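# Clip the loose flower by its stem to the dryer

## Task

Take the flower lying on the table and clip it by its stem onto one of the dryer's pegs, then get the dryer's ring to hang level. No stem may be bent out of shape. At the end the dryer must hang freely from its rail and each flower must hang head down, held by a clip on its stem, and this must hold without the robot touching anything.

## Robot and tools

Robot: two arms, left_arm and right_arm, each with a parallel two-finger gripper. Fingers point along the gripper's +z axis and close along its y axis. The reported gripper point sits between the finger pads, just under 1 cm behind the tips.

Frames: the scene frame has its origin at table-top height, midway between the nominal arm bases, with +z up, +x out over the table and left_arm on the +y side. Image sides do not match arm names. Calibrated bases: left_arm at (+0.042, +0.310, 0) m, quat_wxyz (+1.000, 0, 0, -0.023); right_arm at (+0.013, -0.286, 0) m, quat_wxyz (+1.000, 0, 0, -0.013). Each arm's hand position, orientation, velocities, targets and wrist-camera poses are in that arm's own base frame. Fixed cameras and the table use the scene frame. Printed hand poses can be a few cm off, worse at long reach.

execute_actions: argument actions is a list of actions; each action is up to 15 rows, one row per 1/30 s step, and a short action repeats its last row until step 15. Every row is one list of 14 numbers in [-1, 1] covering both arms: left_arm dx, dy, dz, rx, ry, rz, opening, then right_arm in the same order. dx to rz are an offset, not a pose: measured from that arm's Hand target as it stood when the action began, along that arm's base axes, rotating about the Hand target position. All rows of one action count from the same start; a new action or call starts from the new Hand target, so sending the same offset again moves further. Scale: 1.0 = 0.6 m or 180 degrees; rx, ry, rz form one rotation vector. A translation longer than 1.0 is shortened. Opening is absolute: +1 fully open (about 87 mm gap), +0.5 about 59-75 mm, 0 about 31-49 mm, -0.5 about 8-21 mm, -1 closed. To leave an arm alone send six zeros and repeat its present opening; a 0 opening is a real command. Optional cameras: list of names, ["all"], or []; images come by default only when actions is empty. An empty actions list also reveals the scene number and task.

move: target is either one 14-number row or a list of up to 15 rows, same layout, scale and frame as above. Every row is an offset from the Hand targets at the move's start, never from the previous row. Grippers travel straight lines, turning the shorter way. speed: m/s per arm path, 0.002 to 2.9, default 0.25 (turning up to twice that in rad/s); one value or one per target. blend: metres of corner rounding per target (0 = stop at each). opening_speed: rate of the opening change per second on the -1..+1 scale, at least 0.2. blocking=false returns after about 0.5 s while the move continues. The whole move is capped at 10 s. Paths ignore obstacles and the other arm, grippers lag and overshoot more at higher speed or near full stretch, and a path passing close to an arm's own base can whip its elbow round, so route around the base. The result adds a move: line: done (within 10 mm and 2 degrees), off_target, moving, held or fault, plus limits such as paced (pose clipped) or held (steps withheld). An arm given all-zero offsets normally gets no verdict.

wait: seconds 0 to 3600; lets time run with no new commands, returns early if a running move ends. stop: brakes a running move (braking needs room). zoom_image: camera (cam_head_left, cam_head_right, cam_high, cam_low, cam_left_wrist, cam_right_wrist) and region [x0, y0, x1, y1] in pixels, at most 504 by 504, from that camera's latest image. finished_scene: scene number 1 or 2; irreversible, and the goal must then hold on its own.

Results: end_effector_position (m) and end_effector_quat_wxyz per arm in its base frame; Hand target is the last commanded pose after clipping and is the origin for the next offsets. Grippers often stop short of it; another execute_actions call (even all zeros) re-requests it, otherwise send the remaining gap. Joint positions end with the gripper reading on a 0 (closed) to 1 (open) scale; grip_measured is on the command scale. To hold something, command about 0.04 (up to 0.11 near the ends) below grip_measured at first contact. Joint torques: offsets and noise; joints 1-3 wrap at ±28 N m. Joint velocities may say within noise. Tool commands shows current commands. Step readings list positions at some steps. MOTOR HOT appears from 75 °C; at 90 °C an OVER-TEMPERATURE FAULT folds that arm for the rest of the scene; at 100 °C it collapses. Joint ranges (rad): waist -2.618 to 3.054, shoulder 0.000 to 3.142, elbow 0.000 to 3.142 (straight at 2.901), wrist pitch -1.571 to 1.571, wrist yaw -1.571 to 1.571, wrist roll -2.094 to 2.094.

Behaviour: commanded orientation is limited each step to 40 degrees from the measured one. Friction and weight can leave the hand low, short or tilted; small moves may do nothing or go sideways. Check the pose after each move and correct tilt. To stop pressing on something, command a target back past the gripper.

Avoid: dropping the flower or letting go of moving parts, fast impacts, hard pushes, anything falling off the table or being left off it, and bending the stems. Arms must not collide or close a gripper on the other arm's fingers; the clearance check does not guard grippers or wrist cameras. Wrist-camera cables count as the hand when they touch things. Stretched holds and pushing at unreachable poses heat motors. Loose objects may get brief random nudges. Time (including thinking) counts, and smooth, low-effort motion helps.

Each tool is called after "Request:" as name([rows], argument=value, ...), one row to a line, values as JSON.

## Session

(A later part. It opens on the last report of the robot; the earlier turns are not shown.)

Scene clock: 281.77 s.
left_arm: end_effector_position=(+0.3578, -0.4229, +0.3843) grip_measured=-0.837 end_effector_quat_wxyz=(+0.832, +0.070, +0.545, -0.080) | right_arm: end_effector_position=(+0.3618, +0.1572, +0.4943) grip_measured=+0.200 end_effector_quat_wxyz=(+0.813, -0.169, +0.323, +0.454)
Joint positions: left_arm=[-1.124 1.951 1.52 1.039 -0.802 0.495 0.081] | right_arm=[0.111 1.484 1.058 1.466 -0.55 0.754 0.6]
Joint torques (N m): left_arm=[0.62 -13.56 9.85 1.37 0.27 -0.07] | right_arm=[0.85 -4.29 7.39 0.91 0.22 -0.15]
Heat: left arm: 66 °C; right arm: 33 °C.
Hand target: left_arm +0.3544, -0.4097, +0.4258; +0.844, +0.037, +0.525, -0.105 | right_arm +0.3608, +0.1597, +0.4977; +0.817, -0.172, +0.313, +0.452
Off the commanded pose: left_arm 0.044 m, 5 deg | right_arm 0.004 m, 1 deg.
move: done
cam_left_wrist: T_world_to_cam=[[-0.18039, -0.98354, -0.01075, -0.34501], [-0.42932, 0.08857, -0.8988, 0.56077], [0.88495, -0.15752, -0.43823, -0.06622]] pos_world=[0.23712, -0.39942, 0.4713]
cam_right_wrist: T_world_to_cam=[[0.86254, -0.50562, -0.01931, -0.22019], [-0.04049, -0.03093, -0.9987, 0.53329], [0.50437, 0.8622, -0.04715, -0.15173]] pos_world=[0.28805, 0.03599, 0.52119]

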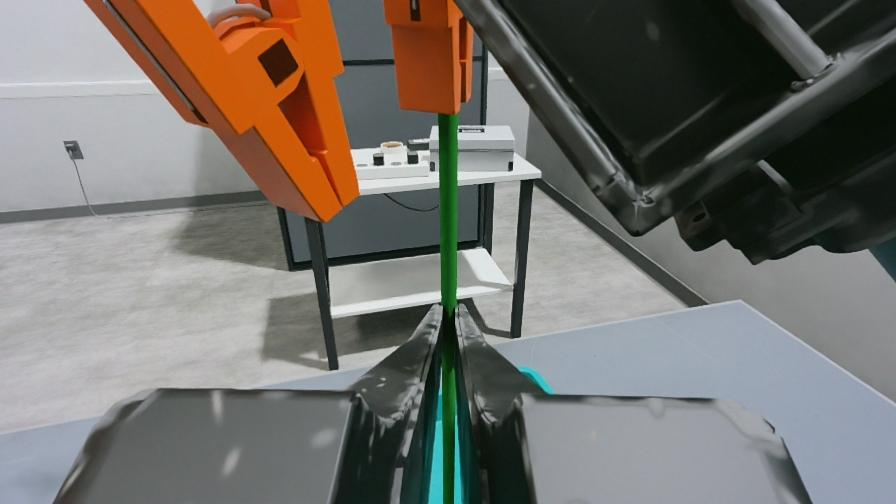

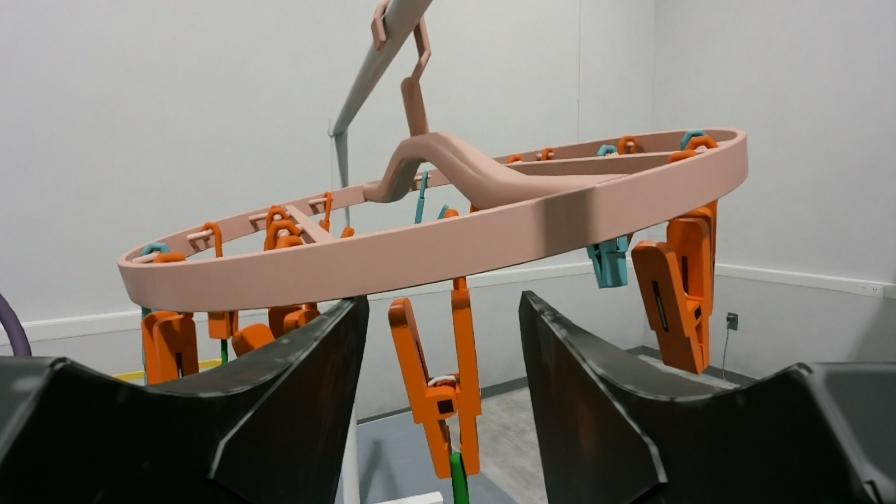

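Request:
move([
  [0, 0, 0, 0, 0, 0, -0.95, -0.052, -0.0903, -0.108, 0, 0, 0, 0.2],
], speed=0.15)

Request:
move([
  [0, 0, 0, 0, 0, 0, 0.1, 0, 0, 0, 0, 0, 0, 0.2],
], speed=0.06, opening_speed=0.5)

Request:
move([
  [-0.135, 0.0255, -0.0615, 0, 0, 0, 0.1, 0, 0, 0, 0, 0, 0, 0.2],
], speed=0.12, cameras=["cam_left_wrist", "cam_right_wrist"])

Scene clock: 285.23 s.
left_arm: end_effector_position=(+0.3578, -0.4229, +0.3843) grip_measured=-0.837 end_effector_quat_wxyz=(+0.832, +0.070, +0.545, -0.080) | right_arm: end_effector_position=(+0.3493, +0.1065, +0.4158) grip_measured=+0.200 end_effector_quat_wxyz=(+0.791, -0.126, +0.416, +0.432)
Joint positions: left_arm=[-1.124 1.951 1.52 1.039 -0.802 0.495 0.081] | right_arm=[-0.064 1.337 0.735 1.484 -0.633 0.83 0.6]
Joint torques (N m): left_arm=[0.62 -13.59 9.88 1.36 0.27 -0.07] | right_arm=[-0.57 -5.86 5.9 1.9 0.1 0.03]
Heat: left arm: 67 °C; right arm: 33 °C.
Hand target: left_arm +0.3544, -0.4097, +0.4258; +0.844, +0.037, +0.525, -0.105 | right_arm +0.3296, +0.1055, +0.4330; +0.818, -0.172, +0.313, +0.452
Off the commanded pose: left_arm 0.044 m, 5 deg | right_arm 0.026 m, 14 deg.
joint sent to its limit (right arm) — joint 4 (wrist pitch), upper limit. The joint targets are off in orientation, not in position.
move: off_target (right_arm)

Scene clock: 287.53 s.
left_arm: end_effector_position=(+0.3578, -0.4229, +0.3843) grip_measured=+0.100 end_effector_quat_wxyz=(+0.832, +0.070, +0.545, -0.080) | right_arm: end_effector_position=(+0.3492, +0.1066, +0.4157) grip_measured=+0.200 end_effector_quat_wxyz=(+0.790, -0.126, +0.416, +0.432)
Joint positions: left_arm=[-1.124 1.951 1.52 1.039 -0.802 0.495 0.55] | right_arm=[-0.064 1.337 0.735 1.484 -0.634 0.831 0.6]
Joint torques (N m): left_arm=[0.64 -13.56 9.88 1.37 0.27 -0.07] | right_arm=[-0.57 -5.87 5.89 1.92 0.09 0.04]
Heat: left arm: 68 °C; right arm: 34 °C.
Hand target: left_arm +0.3544, -0.4097, +0.4258; +0.844, +0.037, +0.525, -0.105 | right_arm +0.3296, +0.1055, +0.4329; +0.818, -0.173, +0.313, +0.452
Off the commanded pose: left_arm 0.044 m, 5 deg | right_arm 0.026 m, 14 deg.
joint sent to its limit (right arm) — joint 4 (wrist pitch), upper limit. The joint targets are off in orientation, not in position.
move: done

Scene clock: 289.13 s.
left_arm: end_effector_position=(+0.2798, -0.4106, +0.3696) grip_measured=+0.100 end_effector_quat_wxyz=(+0.839, +0.064, +0.532, -0.095) | right_arm: end_effector_position=(+0.3492, +0.1066, +0.4157) grip_measured=+0.200 end_effector_quat_wxyz=(+0.790, -0.126, +0.416, +0.432)
Joint positions: left_arm=[-1.287 1.858 1.273 1.346 -0.907 0.65 0.55] | right_arm=[-0.064 1.337 0.735 1.484 -0.634 0.831 0.6]
Joint torques (N m): left_arm=[-0.62 -12.21 5.26 1.49 0.07 0.21] | right_arm=[-0.61 -5.89 5.9 1.91 0.1 0.03]
Heat: left arm: 68 °C; right arm: 34 °C.
Hand target: left_arm +0.2735, -0.3943, +0.3891; +0.844, +0.037, +0.525, -0.104 | right_arm +0.3296, +0.1055, +0.4329; +0.818, -0.173, +0.313, +0.452
Off the commanded pose: left_arm 0.026 m, 3 deg | right_arm 0.026 m, 14 deg.
joint sent to its limit (right arm) — joint 4 (wrist pitch), upper limit. The joint targets are off in orientation, not in position.
move: off_target (left_arm)
cam_left_wrist: T_world_to_cam=[[-0.19797, -0.9801, 0.0146, -0.35024], [-0.40498, 0.06822, -0.91178, 0.50271], [0.89263, -0.18642, -0.41043, -0.02605]] pos_world=[0.15751, -0.38243, 0.45278]
cam_right_wrist: T_world_to_cam=[[0.8039, -0.57141, -0.16505, -0.14838], [-0.23955, -0.05707, -0.9692, 0.51278], [0.54439, 0.81868, -0.18276, -0.05828]] pos_world=[0.27385, -0.00781, 0.46185]

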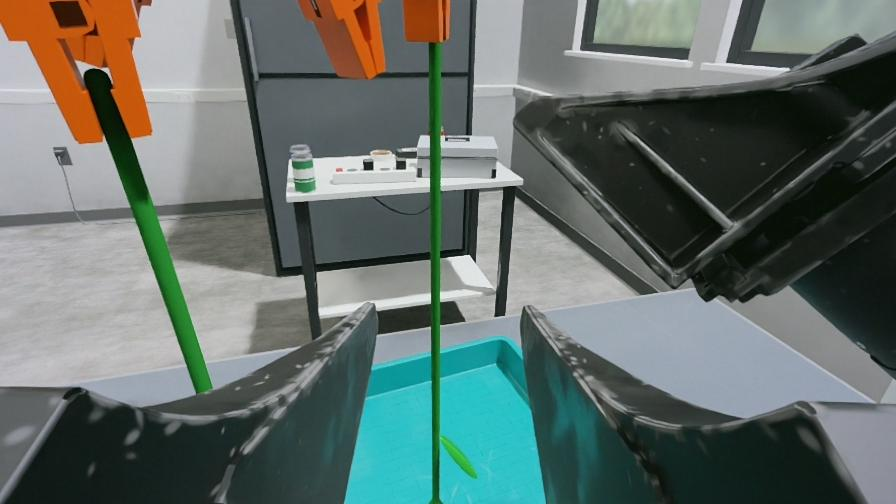

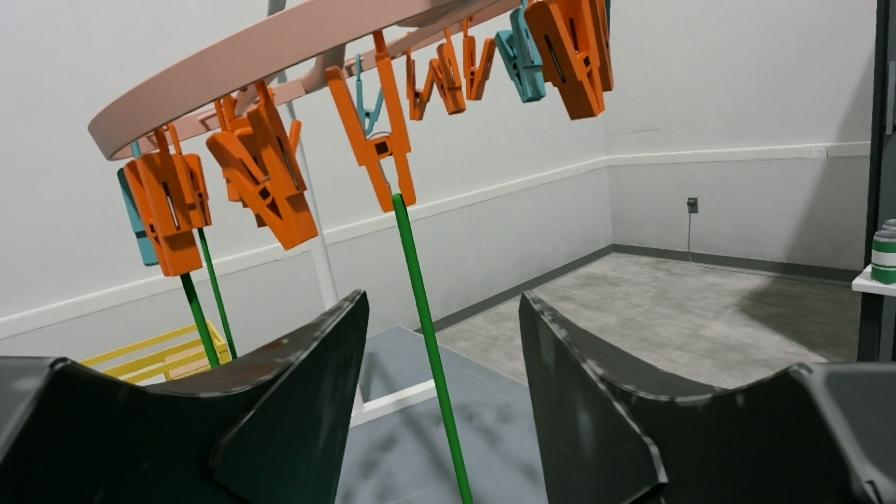

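Request:
move([
  [-0.156, 0.057, -0.065, 0, 0, 0, 0.1, -0.05, -0.07, -0.03, 0, 0, 0, 0.2],
  [-0.206, 0.324, -0.082, 0, 0, 0, 0.1, -0.195, -0.081, 0.0147, 0, 0, -0.145, 0.2],
], speed=0.15, blend=0.02, cameras=["all"])

Scene clock: 297.73 s.
left_arm: end_effector_position=(+0.1510, -0.2103, +0.3348) grip_measured=+0.100 end_effector_quat_wxyz=(+0.814, +0.134, +0.552, -0.123) | right_arm: end_effector_position=(+0.2146, +0.0571, +0.4396) grip_measured=+0.200 end_effector_quat_wxyz=(+0.895, -0.099, +0.349, +0.259)
Joint positions: left_arm=[-1.68 0.93 0.394 1.479 -1.118 0.978 0.55] | right_arm=[-0.247 0.582 0.41 1.176 -0.509 0.66 0.6]
Joint torques (N m): left_arm=[-0.85 -1.09 5.08 1.82 0.26 0.2] | right_arm=[0.77 1.02 6.41 0.76 0.26 -0.14]
Heat: left arm: 67 °C; right arm: 34 °C.
Hand target: left_arm +0.1499, -0.1999, +0.3399; +0.844, +0.037, +0.525, -0.104 | right_arm +0.2127, +0.0569, +0.4417; +0.898, -0.097, +0.344, +0.256
Off the commanded pose: left_arm 0.012 m, 12 deg | right_arm 0.003 m, 1 deg.
joint sent to its limit (left arm) — joint 4 (wrist pitch), upper limit. The joint targets are off in orientation, not in position.
move: off_target (left_arm)
cam_left_wrist: T_world_to_cam=[[-0.31901, -0.94562, -0.06354, -0.12711], [-0.43361, 0.20524, -0.87741, 0.42674], [0.84274, -0.25235, -0.47551, 0.1275]] pos_world=[0.03704, -0.17561, 0.42698]
cam_right_wrist: T_world_to_cam=[[0.55765, -0.83007, -0.0047, -0.06732], [-0.03961, -0.02095, -0.999, 0.46899], [0.82913, 0.55727, -0.04456, -0.04713]] pos_world=[0.09519, -0.0198, 0.4661]

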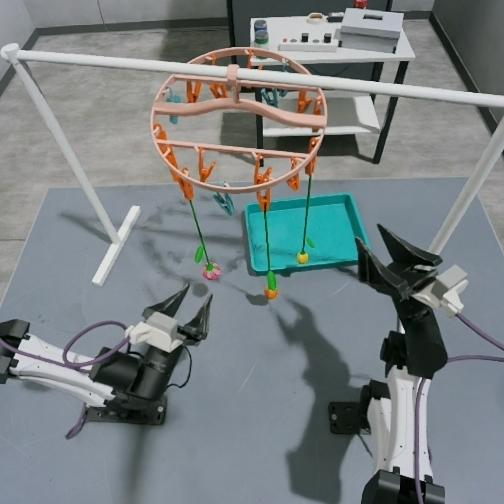

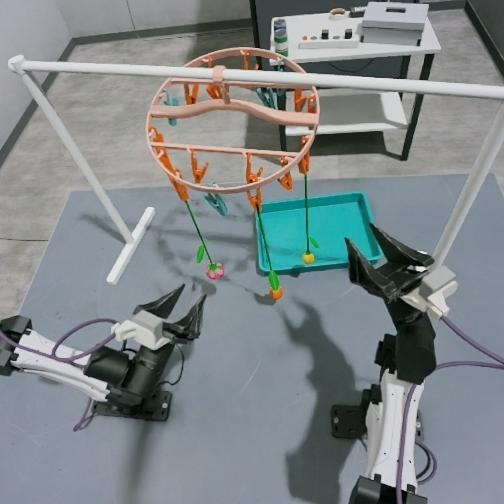

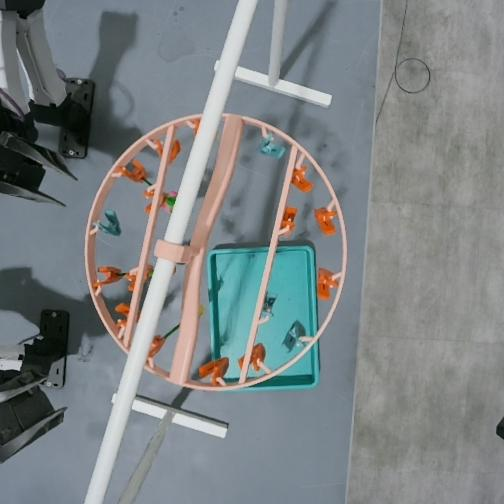

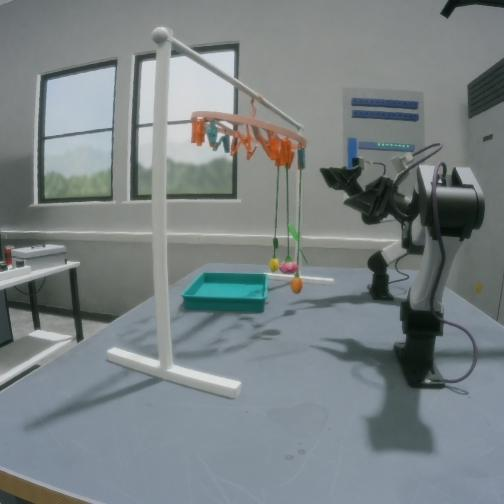

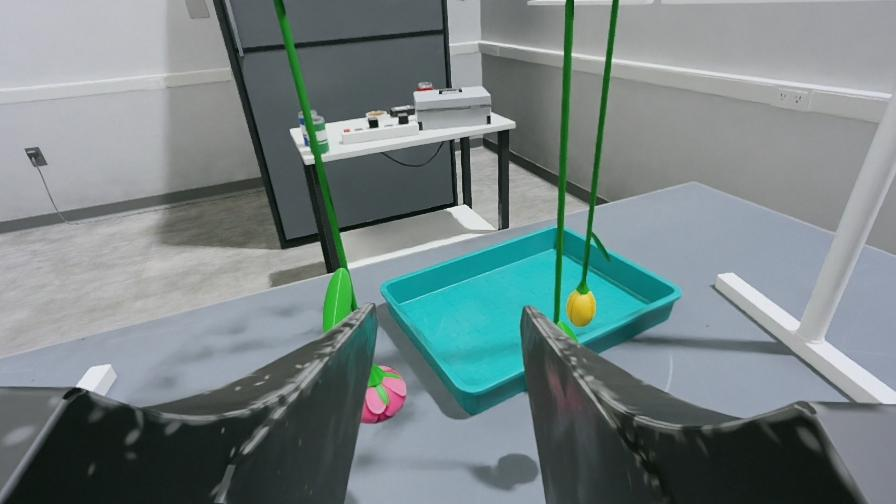

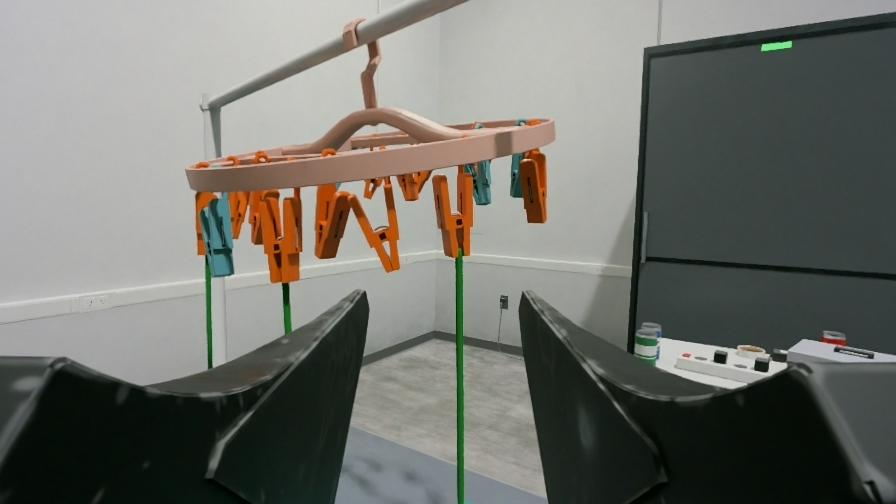

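Request:
zoom_image(camera="cam_low", region=[180, 90, 320, 180])

Request:
zoom_image(camera="cam_right_wrist", region=[170, 80, 570, 300])

Request:
zoom_image(camera="cam_high", region=[70, 100, 360, 400])

Scaled by 3.600 from the camera's image (finer frame: 720x720).

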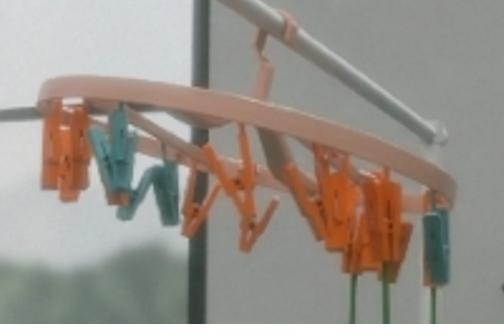

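Scaled by 1.260 from the camera's image (finer frame: 1280x720).

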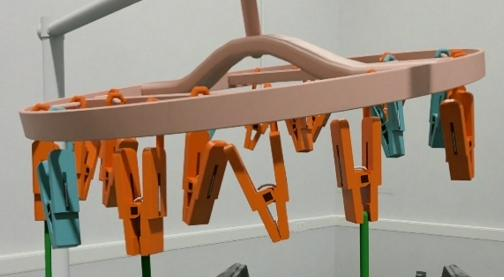

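Scaled by 1.680 from the camera's image (finer frame: 720x720).

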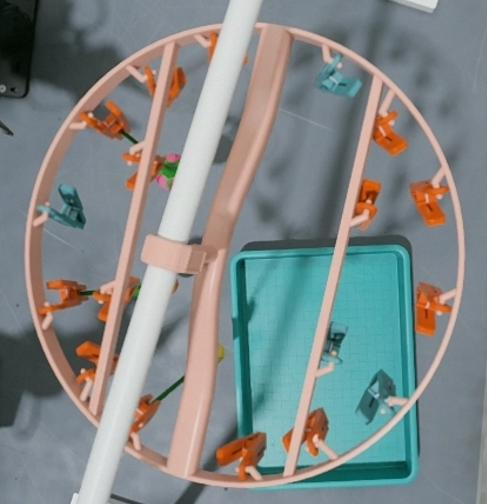

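Request:
move([
  [0.0985, -0.175, 0.0085, 0, 0, -0.133, 0.1, 0.004, 0.222, -0.028, 0, 0, -0.021, 0.2],
], speed=0.2, cameras=["cam_left_wrist", "cam_right_wrist"])

Scene clock: 325.17 s.
left_arm: end_effector_position=(+0.2070, -0.3009, +0.3323) grip_measured=+0.100 end_effector_quat_wxyz=(+0.802, +0.154, +0.513, -0.267) | right_arm: end_effector_position=(+0.2183, +0.1950, +0.4108) grip_measured=+0.200 end_effector_quat_wxyz=(+0.899, -0.104, +0.363, +0.223)
Joint positions: left_arm=[-1.262 1.149 0.513 1.171 -0.579 0.284 0.55] | right_arm=[0.954 0.886 0.41 1.32 0.297 -0.354 0.6]
Joint torques (N m): left_arm=[0.72 -1.47 9.59 1.47 0.25 -0.05] | right_arm=[0.7 0.38 8.76 1.48 0.02 -0.09]
Heat: left arm: 55 °C; right arm: 33 °C.
Hand target: left_arm +0.2090, -0.3049, +0.3450; +0.804, +0.145, +0.506, -0.277 | right_arm +0.2151, +0.1901, +0.4249; +0.906, -0.086, +0.347, +0.226
Off the commanded pose: left_arm 0.013 m, 2 deg | right_arm 0.015 m, 3 deg.
move: off_target (left_arm, right_arm)
cam_left_wrist: T_world_to_cam=[[-0.56001, -0.82714, 0.04725, -0.14641], [-0.36345, 0.19402, -0.91119, 0.46077], [0.74451, -0.52745, -0.40928, -0.02818]] pos_world=[0.10645, -0.22536, 0.41523]
cam_right_wrist: T_world_to_cam=[[0.50116, -0.86502, 0.02386, 0.0523], [-0.0548, -0.05925, -0.99674, 0.45312], [0.86362, 0.49822, -0.0771, -0.11097]] pos_world=[0.09445, 0.12737, 0.44184]

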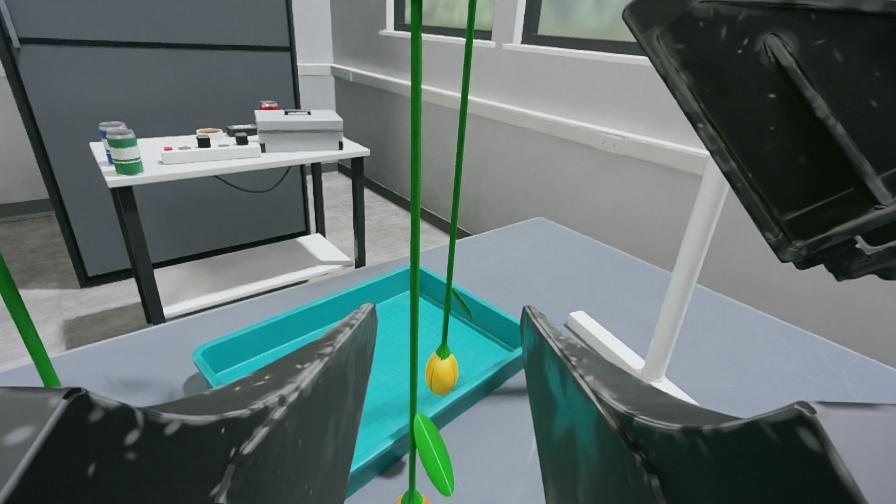

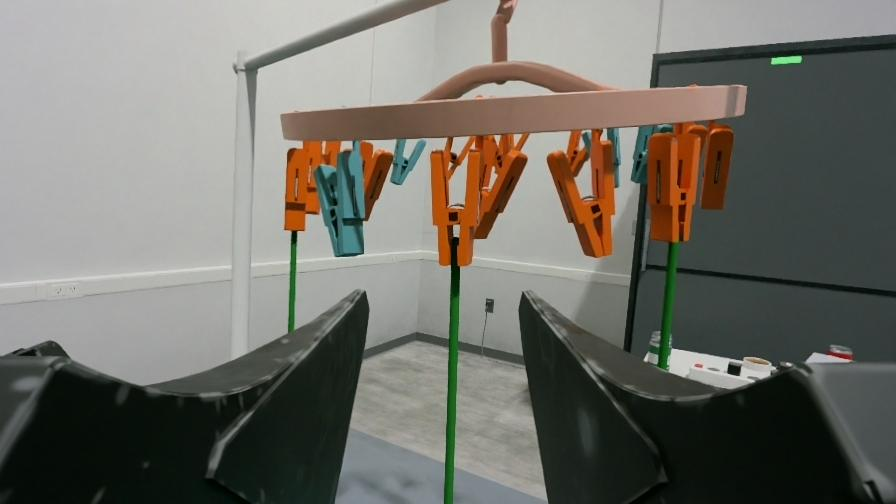

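Request:
move([
  [0, 0, 0, 0, 0, 0, 0.1, 0.138, 0.0815, 0.072, 0, 0, 0, 0.2],
], speed=0.12, cameras=["cam_left_wrist", "cam_right_wrist"])

Scene clock: 330.53 s.
left_arm: end_effector_position=(+0.2070, -0.3010, +0.3323) grip_measured=+0.100 end_effector_quat_wxyz=(+0.801, +0.154, +0.513, -0.267) | right_arm: end_effector_position=(+0.2976, +0.2405, +0.4581) grip_measured=+0.200 end_effector_quat_wxyz=(+0.902, -0.092, +0.358, +0.221)
Joint positions: left_arm=[-1.262 1.149 0.513 1.171 -0.579 0.283 0.55] | right_arm=[0.801 1.271 0.785 1.324 0.211 -0.239 0.6]
Joint torques (N m): left_arm=[0.72 -1.5 9.61 1.48 0.26 -0.06] | right_arm=[-0.53 -2.71 8.95 1.24 -0.16 0.1]
Heat: left arm: 53 °C; right arm: 34 °C.
Hand target: left_arm +0.2090, -0.3049, +0.3450; +0.804, +0.145, +0.506, -0.277 | right_arm +0.2978, +0.2390, +0.4681; +0.906, -0.086, +0.347, +0.226
Off the commanded pose: left_arm 0.013 m, 2 deg | right_arm 0.010 m, 2 deg.
move: done
cam_left_wrist: T_world_to_cam=[[-0.56045, -0.82683, 0.04749, -0.14639], [-0.36339, 0.19398, -0.91122, 0.46076], [0.74421, -0.52794, -0.40918, -0.0283]] pos_world=[0.10645, -0.22536, 0.41523]
cam_right_wrist: T_world_to_cam=[[0.49073, -0.87129, 0.00581, 0.0637], [-0.04967, -0.03463, -0.99817, 0.50047], [0.8699, 0.48954, -0.06026, -0.20597]] pos_world=[0.17277, 0.17367, 0.48677]

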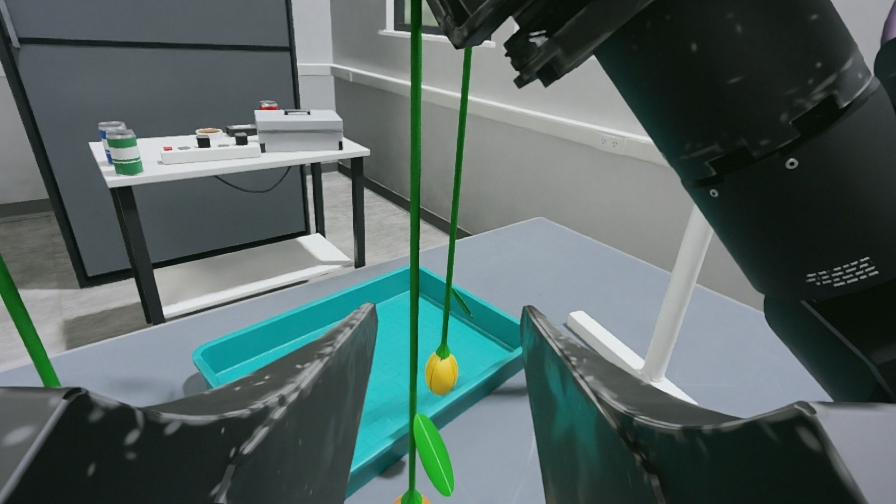

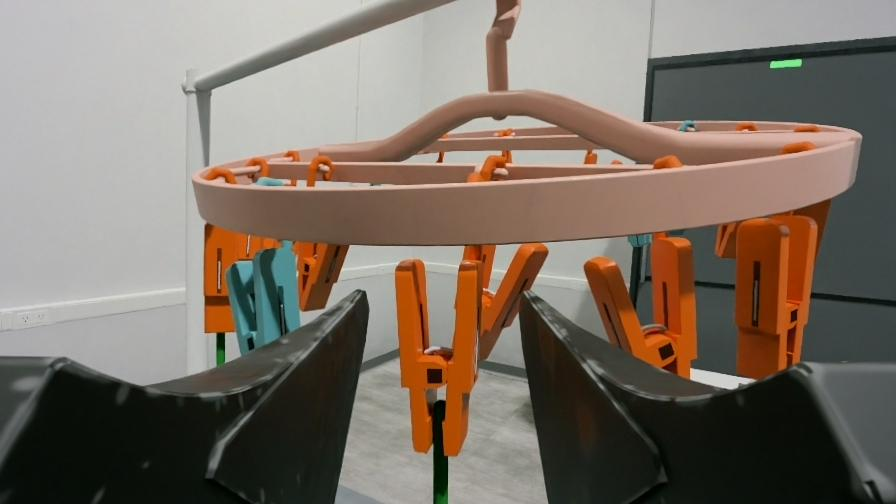

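Request:
move([
  [0.08, -0.018, 0.013, 0, 0, 0, 0.1, 0, 0, 0, 0, 0, 0, -0.08],
], speed=0.12, opening_speed=0.6, cameras=["cam_left_wrist", "cam_right_wrist"])

Request:
zoom_image(camera="cam_left_wrist", region=[320, 180, 580, 420])

Scene clock: 337.60 s.
left_arm: end_effector_position=(+0.2542, -0.3123, +0.3399) grip_measured=+0.100 end_effector_quat_wxyz=(+0.801, +0.152, +0.514, -0.268) | right_arm: end_effector_position=(+0.2975, +0.2406, +0.4581) grip_measured=-0.080 end_effector_quat_wxyz=(+0.902, -0.092, +0.358, +0.222)
Joint positions: left_arm=[-1.087 1.257 0.625 1.119 -0.427 0.182 0.55] | right_arm=[0.801 1.271 0.785 1.324 0.211 -0.238 0.46]
Joint torques (N m): left_arm=[0.75 -2.45 9.72 1.58 0.2 -0.05] | right_arm=[-0.5 -2.69 8.96 1.23 -0.17 0.11]
Heat: left arm: 51 °C; right arm: 34 °C.
Hand target: left_arm +0.2570, -0.3157, +0.3526; +0.804, +0.145, +0.506, -0.277 | right_arm +0.2978, +0.2390, +0.4681; +0.906, -0.086, +0.347, +0.226
Off the commanded pose: left_arm 0.014 m, 2 deg | right_arm 0.010 m, 2 deg.
move: off_target (left_arm)
cam_left_wrist: T_world_to_cam=[[-0.56029, -0.82673, 0.05085, -0.13082], [-0.3662, 0.19218, -0.91048, 0.48691], [0.74295, -0.52875, -0.41042, -0.06589]] pos_world=[0.15396, -0.23656, 0.42293]
cam_right_wrist: T_world_to_cam=[[0.49141, -0.87091, 0.00549, 0.06359], [-0.0497, -0.03433, -0.99817, 0.50043], [0.86951, 0.49024, -0.06016, -0.20603]] pos_world=[0.17277, 0.17357, 0.48677]

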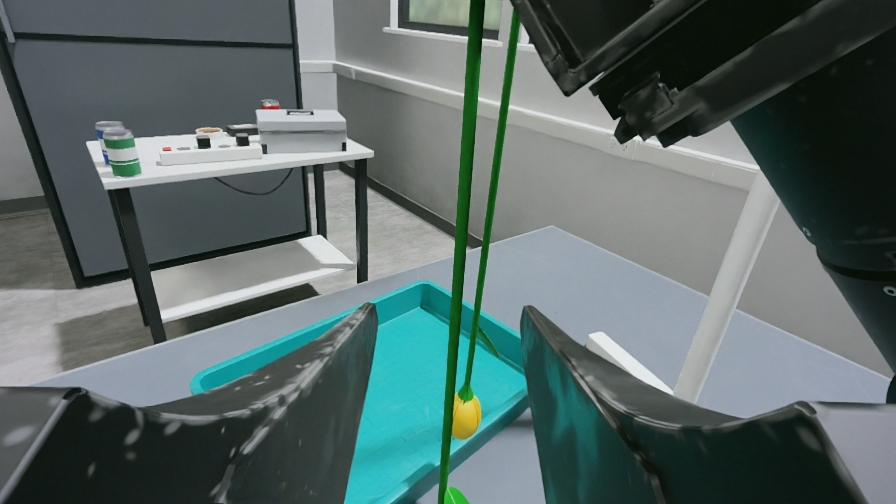

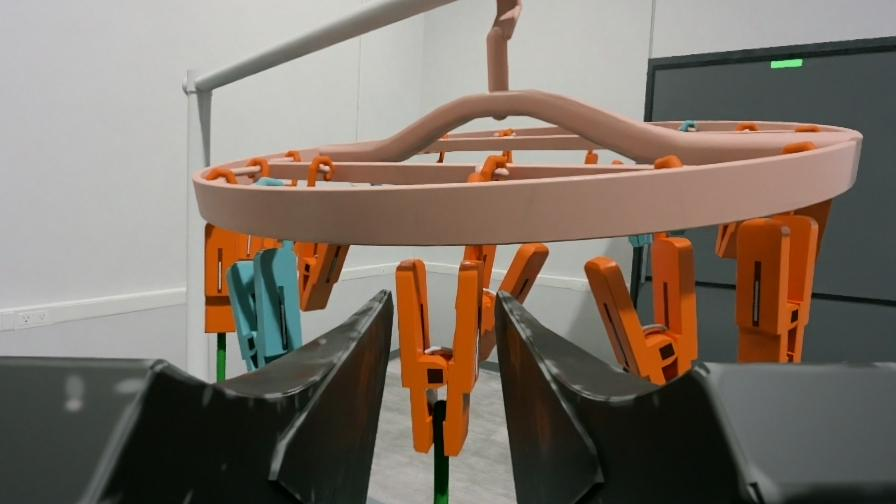

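Scaled by 1.938 from the camera's image (finer frame: 1280x720).

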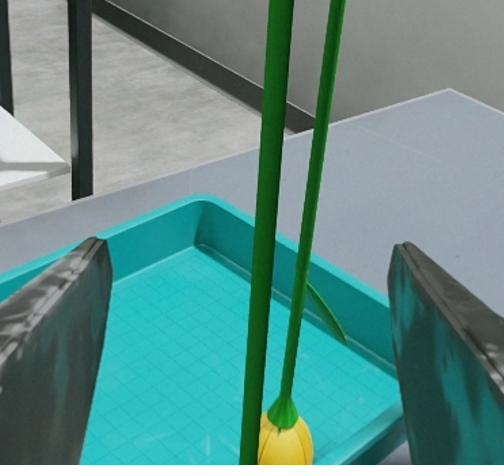

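Request:
move([
  [0.05, -0.0393, 0, 0, 0, 0, 0.1, 0, 0, 0, 0, 0, 0, -0.08],
], speed=0.1, cameras=["cam_left_wrist", "cam_right_wrist"])

Request:
zoom_image(camera="cam_left_wrist", region=[320, 180, 580, 420])

Scene clock: 343.20 s.
left_arm: end_effector_position=(+0.2845, -0.3368, +0.3351) grip_measured=+0.100 end_effector_quat_wxyz=(+0.796, +0.158, +0.521, -0.264) | right_arm: end_effector_position=(+0.2975, +0.2406, +0.4581) grip_measured=-0.080 end_effector_quat_wxyz=(+0.902, -0.092, +0.358, +0.222)
Joint positions: left_arm=[-1.03 1.405 0.738 1.119 -0.379 0.152 0.55] | right_arm=[0.801 1.271 0.785 1.324 0.211 -0.238 0.46]
Joint torques (N m): left_arm=[0.66 -3.67 9.66 1.87 0.17 -0.05] | right_arm=[-0.51 -2.71 8.99 1.24 -0.18 0.09]
Heat: left arm: 50 °C; right arm: 34 °C.
Hand target: left_arm +0.2870, -0.3393, +0.3528; +0.804, +0.145, +0.506, -0.277 | right_arm +0.2978, +0.2390, +0.4681; +0.906, -0.086, +0.347, +0.226
Off the commanded pose: left_arm 0.018 m, 3 deg | right_arm 0.010 m, 2 deg.
move: off_target (left_arm)
cam_left_wrist: T_world_to_cam=[[-0.55914, -0.82798, 0.04254, -0.13176], [-0.37817, 0.20905, -0.90182, 0.5046], [0.7378, -0.52034, -0.43001, -0.09247]] pos_world=[0.18538, -0.26269, 0.4209]
cam_right_wrist: T_world_to_cam=[[0.49141, -0.87091, 0.00549, 0.06359], [-0.0497, -0.03433, -0.99817, 0.50043], [0.86951, 0.49024, -0.06016, -0.20603]] pos_world=[0.17277, 0.17357, 0.48677]

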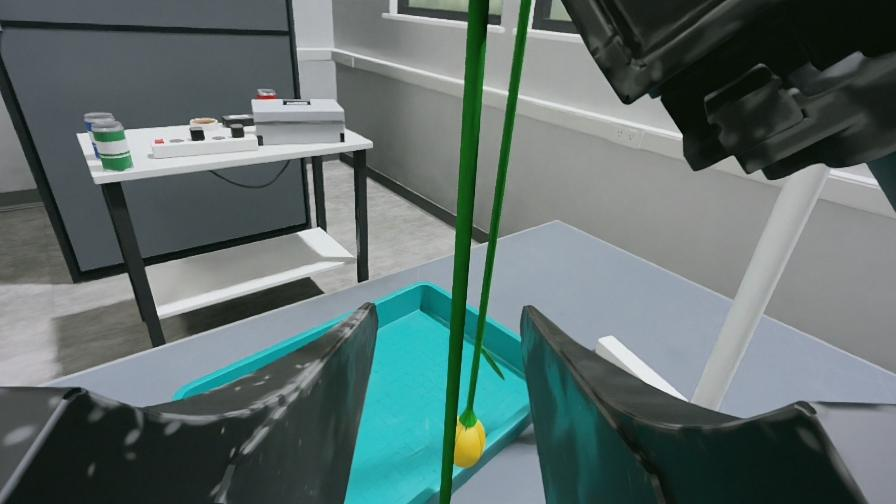

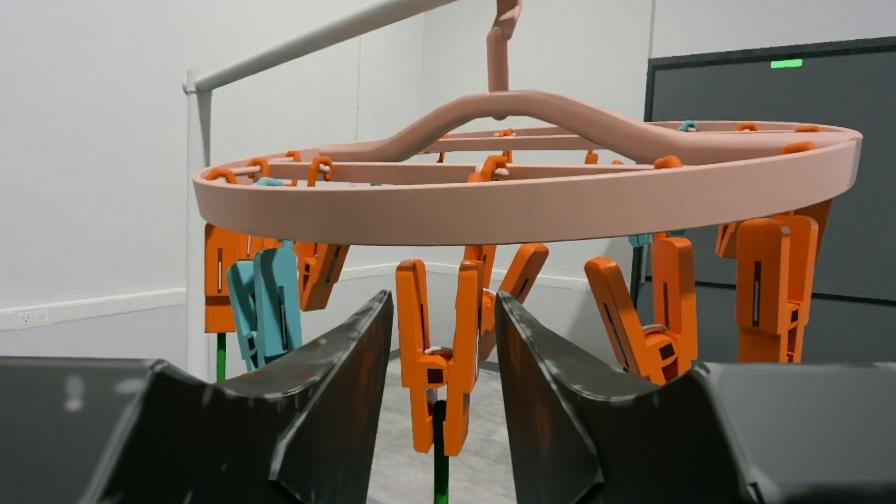

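Scaled by 1.938 from the camera's image (finer frame: 1280x720).

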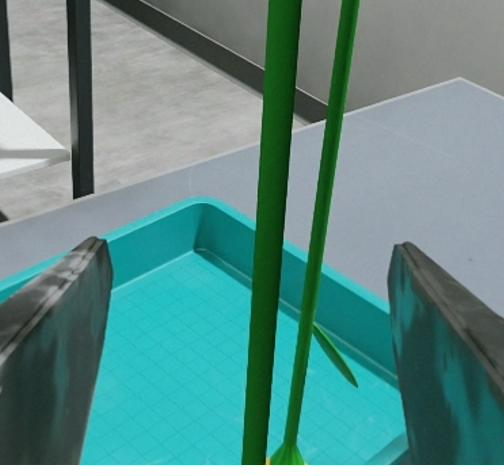

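Request:
move([
  [0, 0, 0, 0, 0, 0, -0.95, 0, 0, 0, 0, 0, 0, -0.08],
], speed=0.1, opening_speed=0.8)

Request:
move([
  [0, 0, 0, 0, 0, 0, -0.95, 0, 0, 0, 0, 0, 0, -0.6],
], speed=0.1, opening_speed=0.6, cameras=["cam_left_wrist", "cam_right_wrist"])

Request:
zoom_image(camera="cam_right_wrist", region=[380, 364, 520, 504])

Scene clock: 346.63 s.
left_arm: end_effector_position=(+0.2843, -0.3371, +0.3352) grip_measured=-0.847 end_effector_quat_wxyz=(+0.796, +0.159, +0.521, -0.264) | right_arm: end_effector_position=(+0.2975, +0.2406, +0.4581) grip_measured=-0.080 end_effector_quat_wxyz=(+0.902, -0.092, +0.358, +0.222)
Joint positions: left_arm=[-1.03 1.405 0.738 1.119 -0.376 0.152 0.076] | right_arm=[0.801 1.271 0.785 1.324 0.211 -0.238 0.46]
Joint torques (N m): left_arm=[0.65 -3.66 9.65 1.88 0.17 -0.05] | right_arm=[-0.53 -2.71 8.95 1.23 -0.18 0.09]
Heat: left arm: 49 °C; right arm: 34 °C.
Hand target: left_arm +0.2870, -0.3393, +0.3528; +0.804, +0.145, +0.506, -0.277 | right_arm +0.2978, +0.2390, +0.4681; +0.906, -0.086, +0.347, +0.226
Off the commanded pose: left_arm 0.018 m, 3 deg | right_arm 0.010 m, 2 deg.
move: done

Scene clock: 347.70 s.
left_arm: end_effector_position=(+0.2843, -0.3372, +0.3352) grip_measured=-0.847 end_effector_quat_wxyz=(+0.796, +0.159, +0.521, -0.264) | right_arm: end_effector_position=(+0.2973, +0.2408, +0.4582) grip_measured=-0.269 end_effector_quat_wxyz=(+0.902, -0.092, +0.358, +0.222)
Joint positions: left_arm=[-1.03 1.405 0.738 1.119 -0.376 0.152 0.076] | right_arm=[0.801 1.271 0.785 1.324 0.209 -0.238 0.366]
Joint torques (N m): left_arm=[0.65 -3.66 9.66 1.87 0.16 -0.05] | right_arm=[-0.55 -2.73 9.02 1.24 -0.16 0.1]
Heat: left arm: 49 °C; right arm: 34 °C.
Hand target: left_arm +0.2870, -0.3393, +0.3528; +0.804, +0.145, +0.506, -0.277 | right_arm +0.2978, +0.2391, +0.4681; +0.906, -0.086, +0.347, +0.226
Off the commanded pose: left_arm 0.018 m, 3 deg | right_arm 0.010 m, 2 deg.
move: done
cam_left_wrist: T_world_to_cam=[[-0.56133, -0.82653, 0.04188, -0.13097], [-0.37687, 0.21023, -0.90209, 0.50475], [0.73681, -0.52216, -0.4295, -0.09294]] pos_world=[0.18518, -0.26289, 0.4209]
cam_right_wrist: T_world_to_cam=[[0.49276, -0.87014, 0.0066, 0.06287], [-0.04878, -0.0352, -0.99819, 0.50042], [0.86879, 0.49155, -0.05979, -0.20619]] pos_world=[0.17257, 0.17367, 0.48677]

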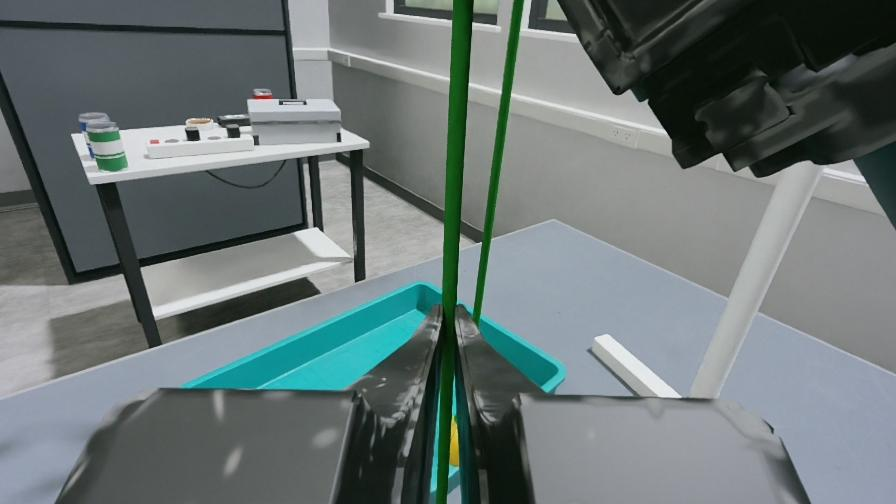

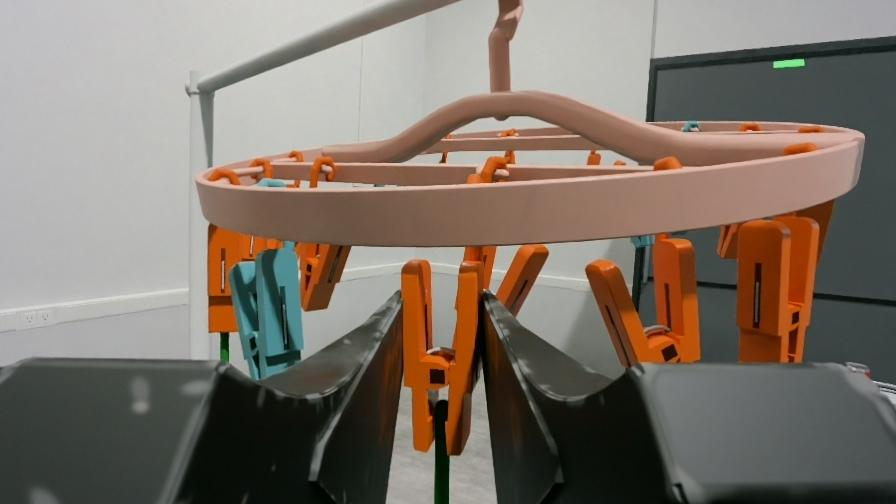

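Scaled by 3.600 from the camera's image (finer frame: 1280x720).

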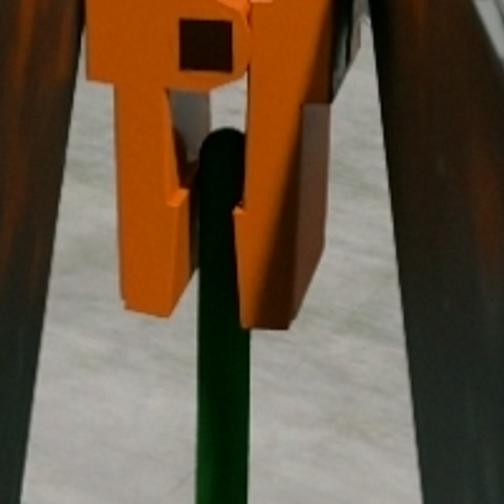

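Request:
move([
  [0, 0, -0.075, 0, 0, 0, -0.95, 0, 0, 0, 0, 0, 0, -0.6],
], speed=0.08, cameras=["cam_left_wrist", "cam_right_wrist"])

Request:
zoom_image(camera="cam_right_wrist", region=[380, 364, 520, 504])

Scene clock: 353.53 s.
left_arm: end_effector_position=(+0.2862, -0.3406, +0.3067) grip_measured=-0.847 end_effector_quat_wxyz=(+0.801, +0.151, +0.512, -0.270) | right_arm: end_effector_position=(+0.2973, +0.2408, +0.4582) grip_measured=-0.269 end_effector_quat_wxyz=(+0.902, -0.092, +0.358, +0.222)
Joint positions: left_arm=[-1.03 1.509 0.669 1.321 -0.376 0.15 0.076] | right_arm=[0.801 1.271 0.785 1.324 0.209 -0.238 0.366]
Joint torques (N m): left_arm=[0.69 -4.1 5.45 1.99 0.17 -0.03] | right_arm=[-0.53 -2.73 8.98 1.24 -0.15 0.09]
Heat: left arm: 48 °C; right arm: 34 °C.
Hand target: left_arm +0.2870, -0.3393, +0.3078; +0.804, +0.145, +0.506, -0.277 | right_arm +0.2978, +0.2391, +0.4681; +0.906, -0.086, +0.347, +0.226
Off the commanded pose: left_arm 0.002 m, 1 deg | right_arm 0.010 m, 2 deg.
move: done
cam_left_wrist: T_world_to_cam=[[-0.56272, -0.82476, 0.05581, -0.13473], [-0.36467, 0.18709, -0.91215, 0.4723], [0.74186, -0.53364, -0.40605, -0.12097]] pos_world=[0.18616, -0.26404, 0.38921]
cam_right_wrist: T_world_to_cam=[[0.49276, -0.87014, 0.0066, 0.06287], [-0.04878, -0.0352, -0.99819, 0.50042], [0.86879, 0.49155, -0.05979, -0.20619]] pos_world=[0.17257, 0.17367, 0.48677]

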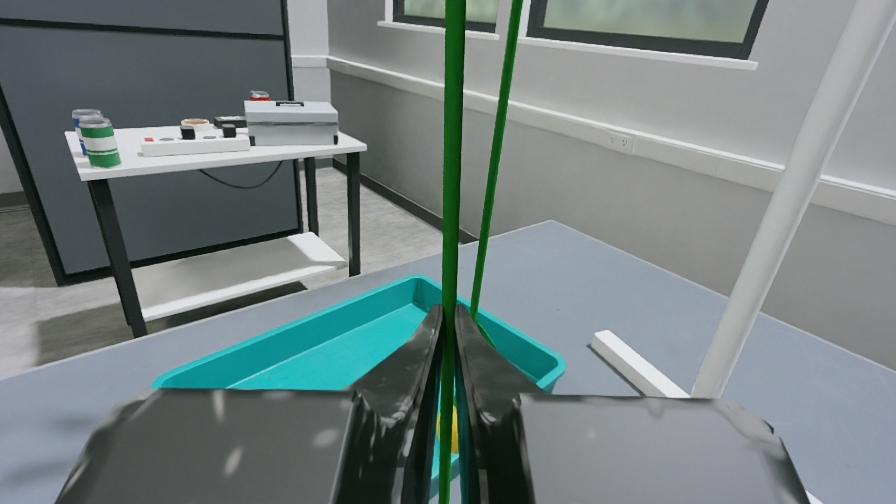

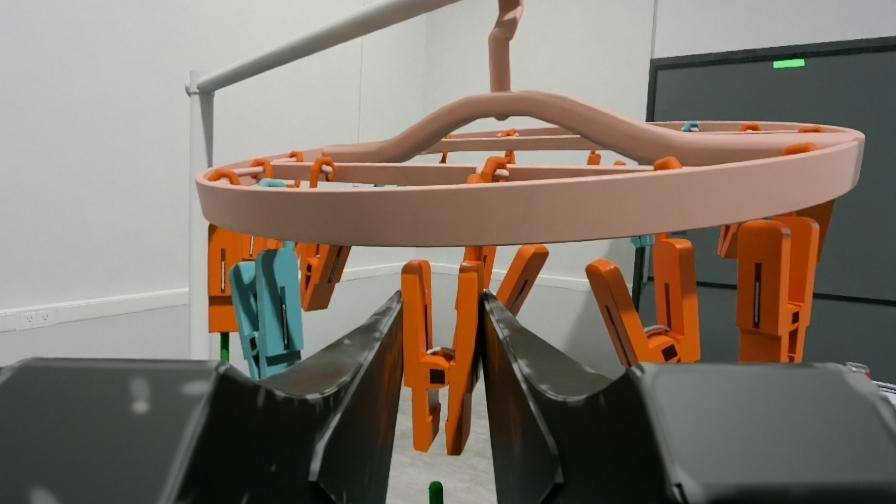

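Scaled by 3.600 from the camera's image (finer frame: 1280x720).

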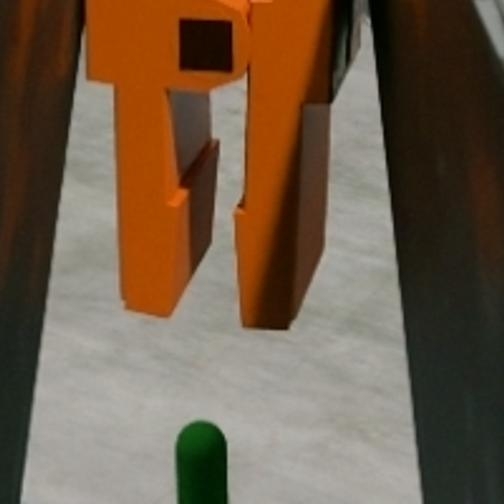

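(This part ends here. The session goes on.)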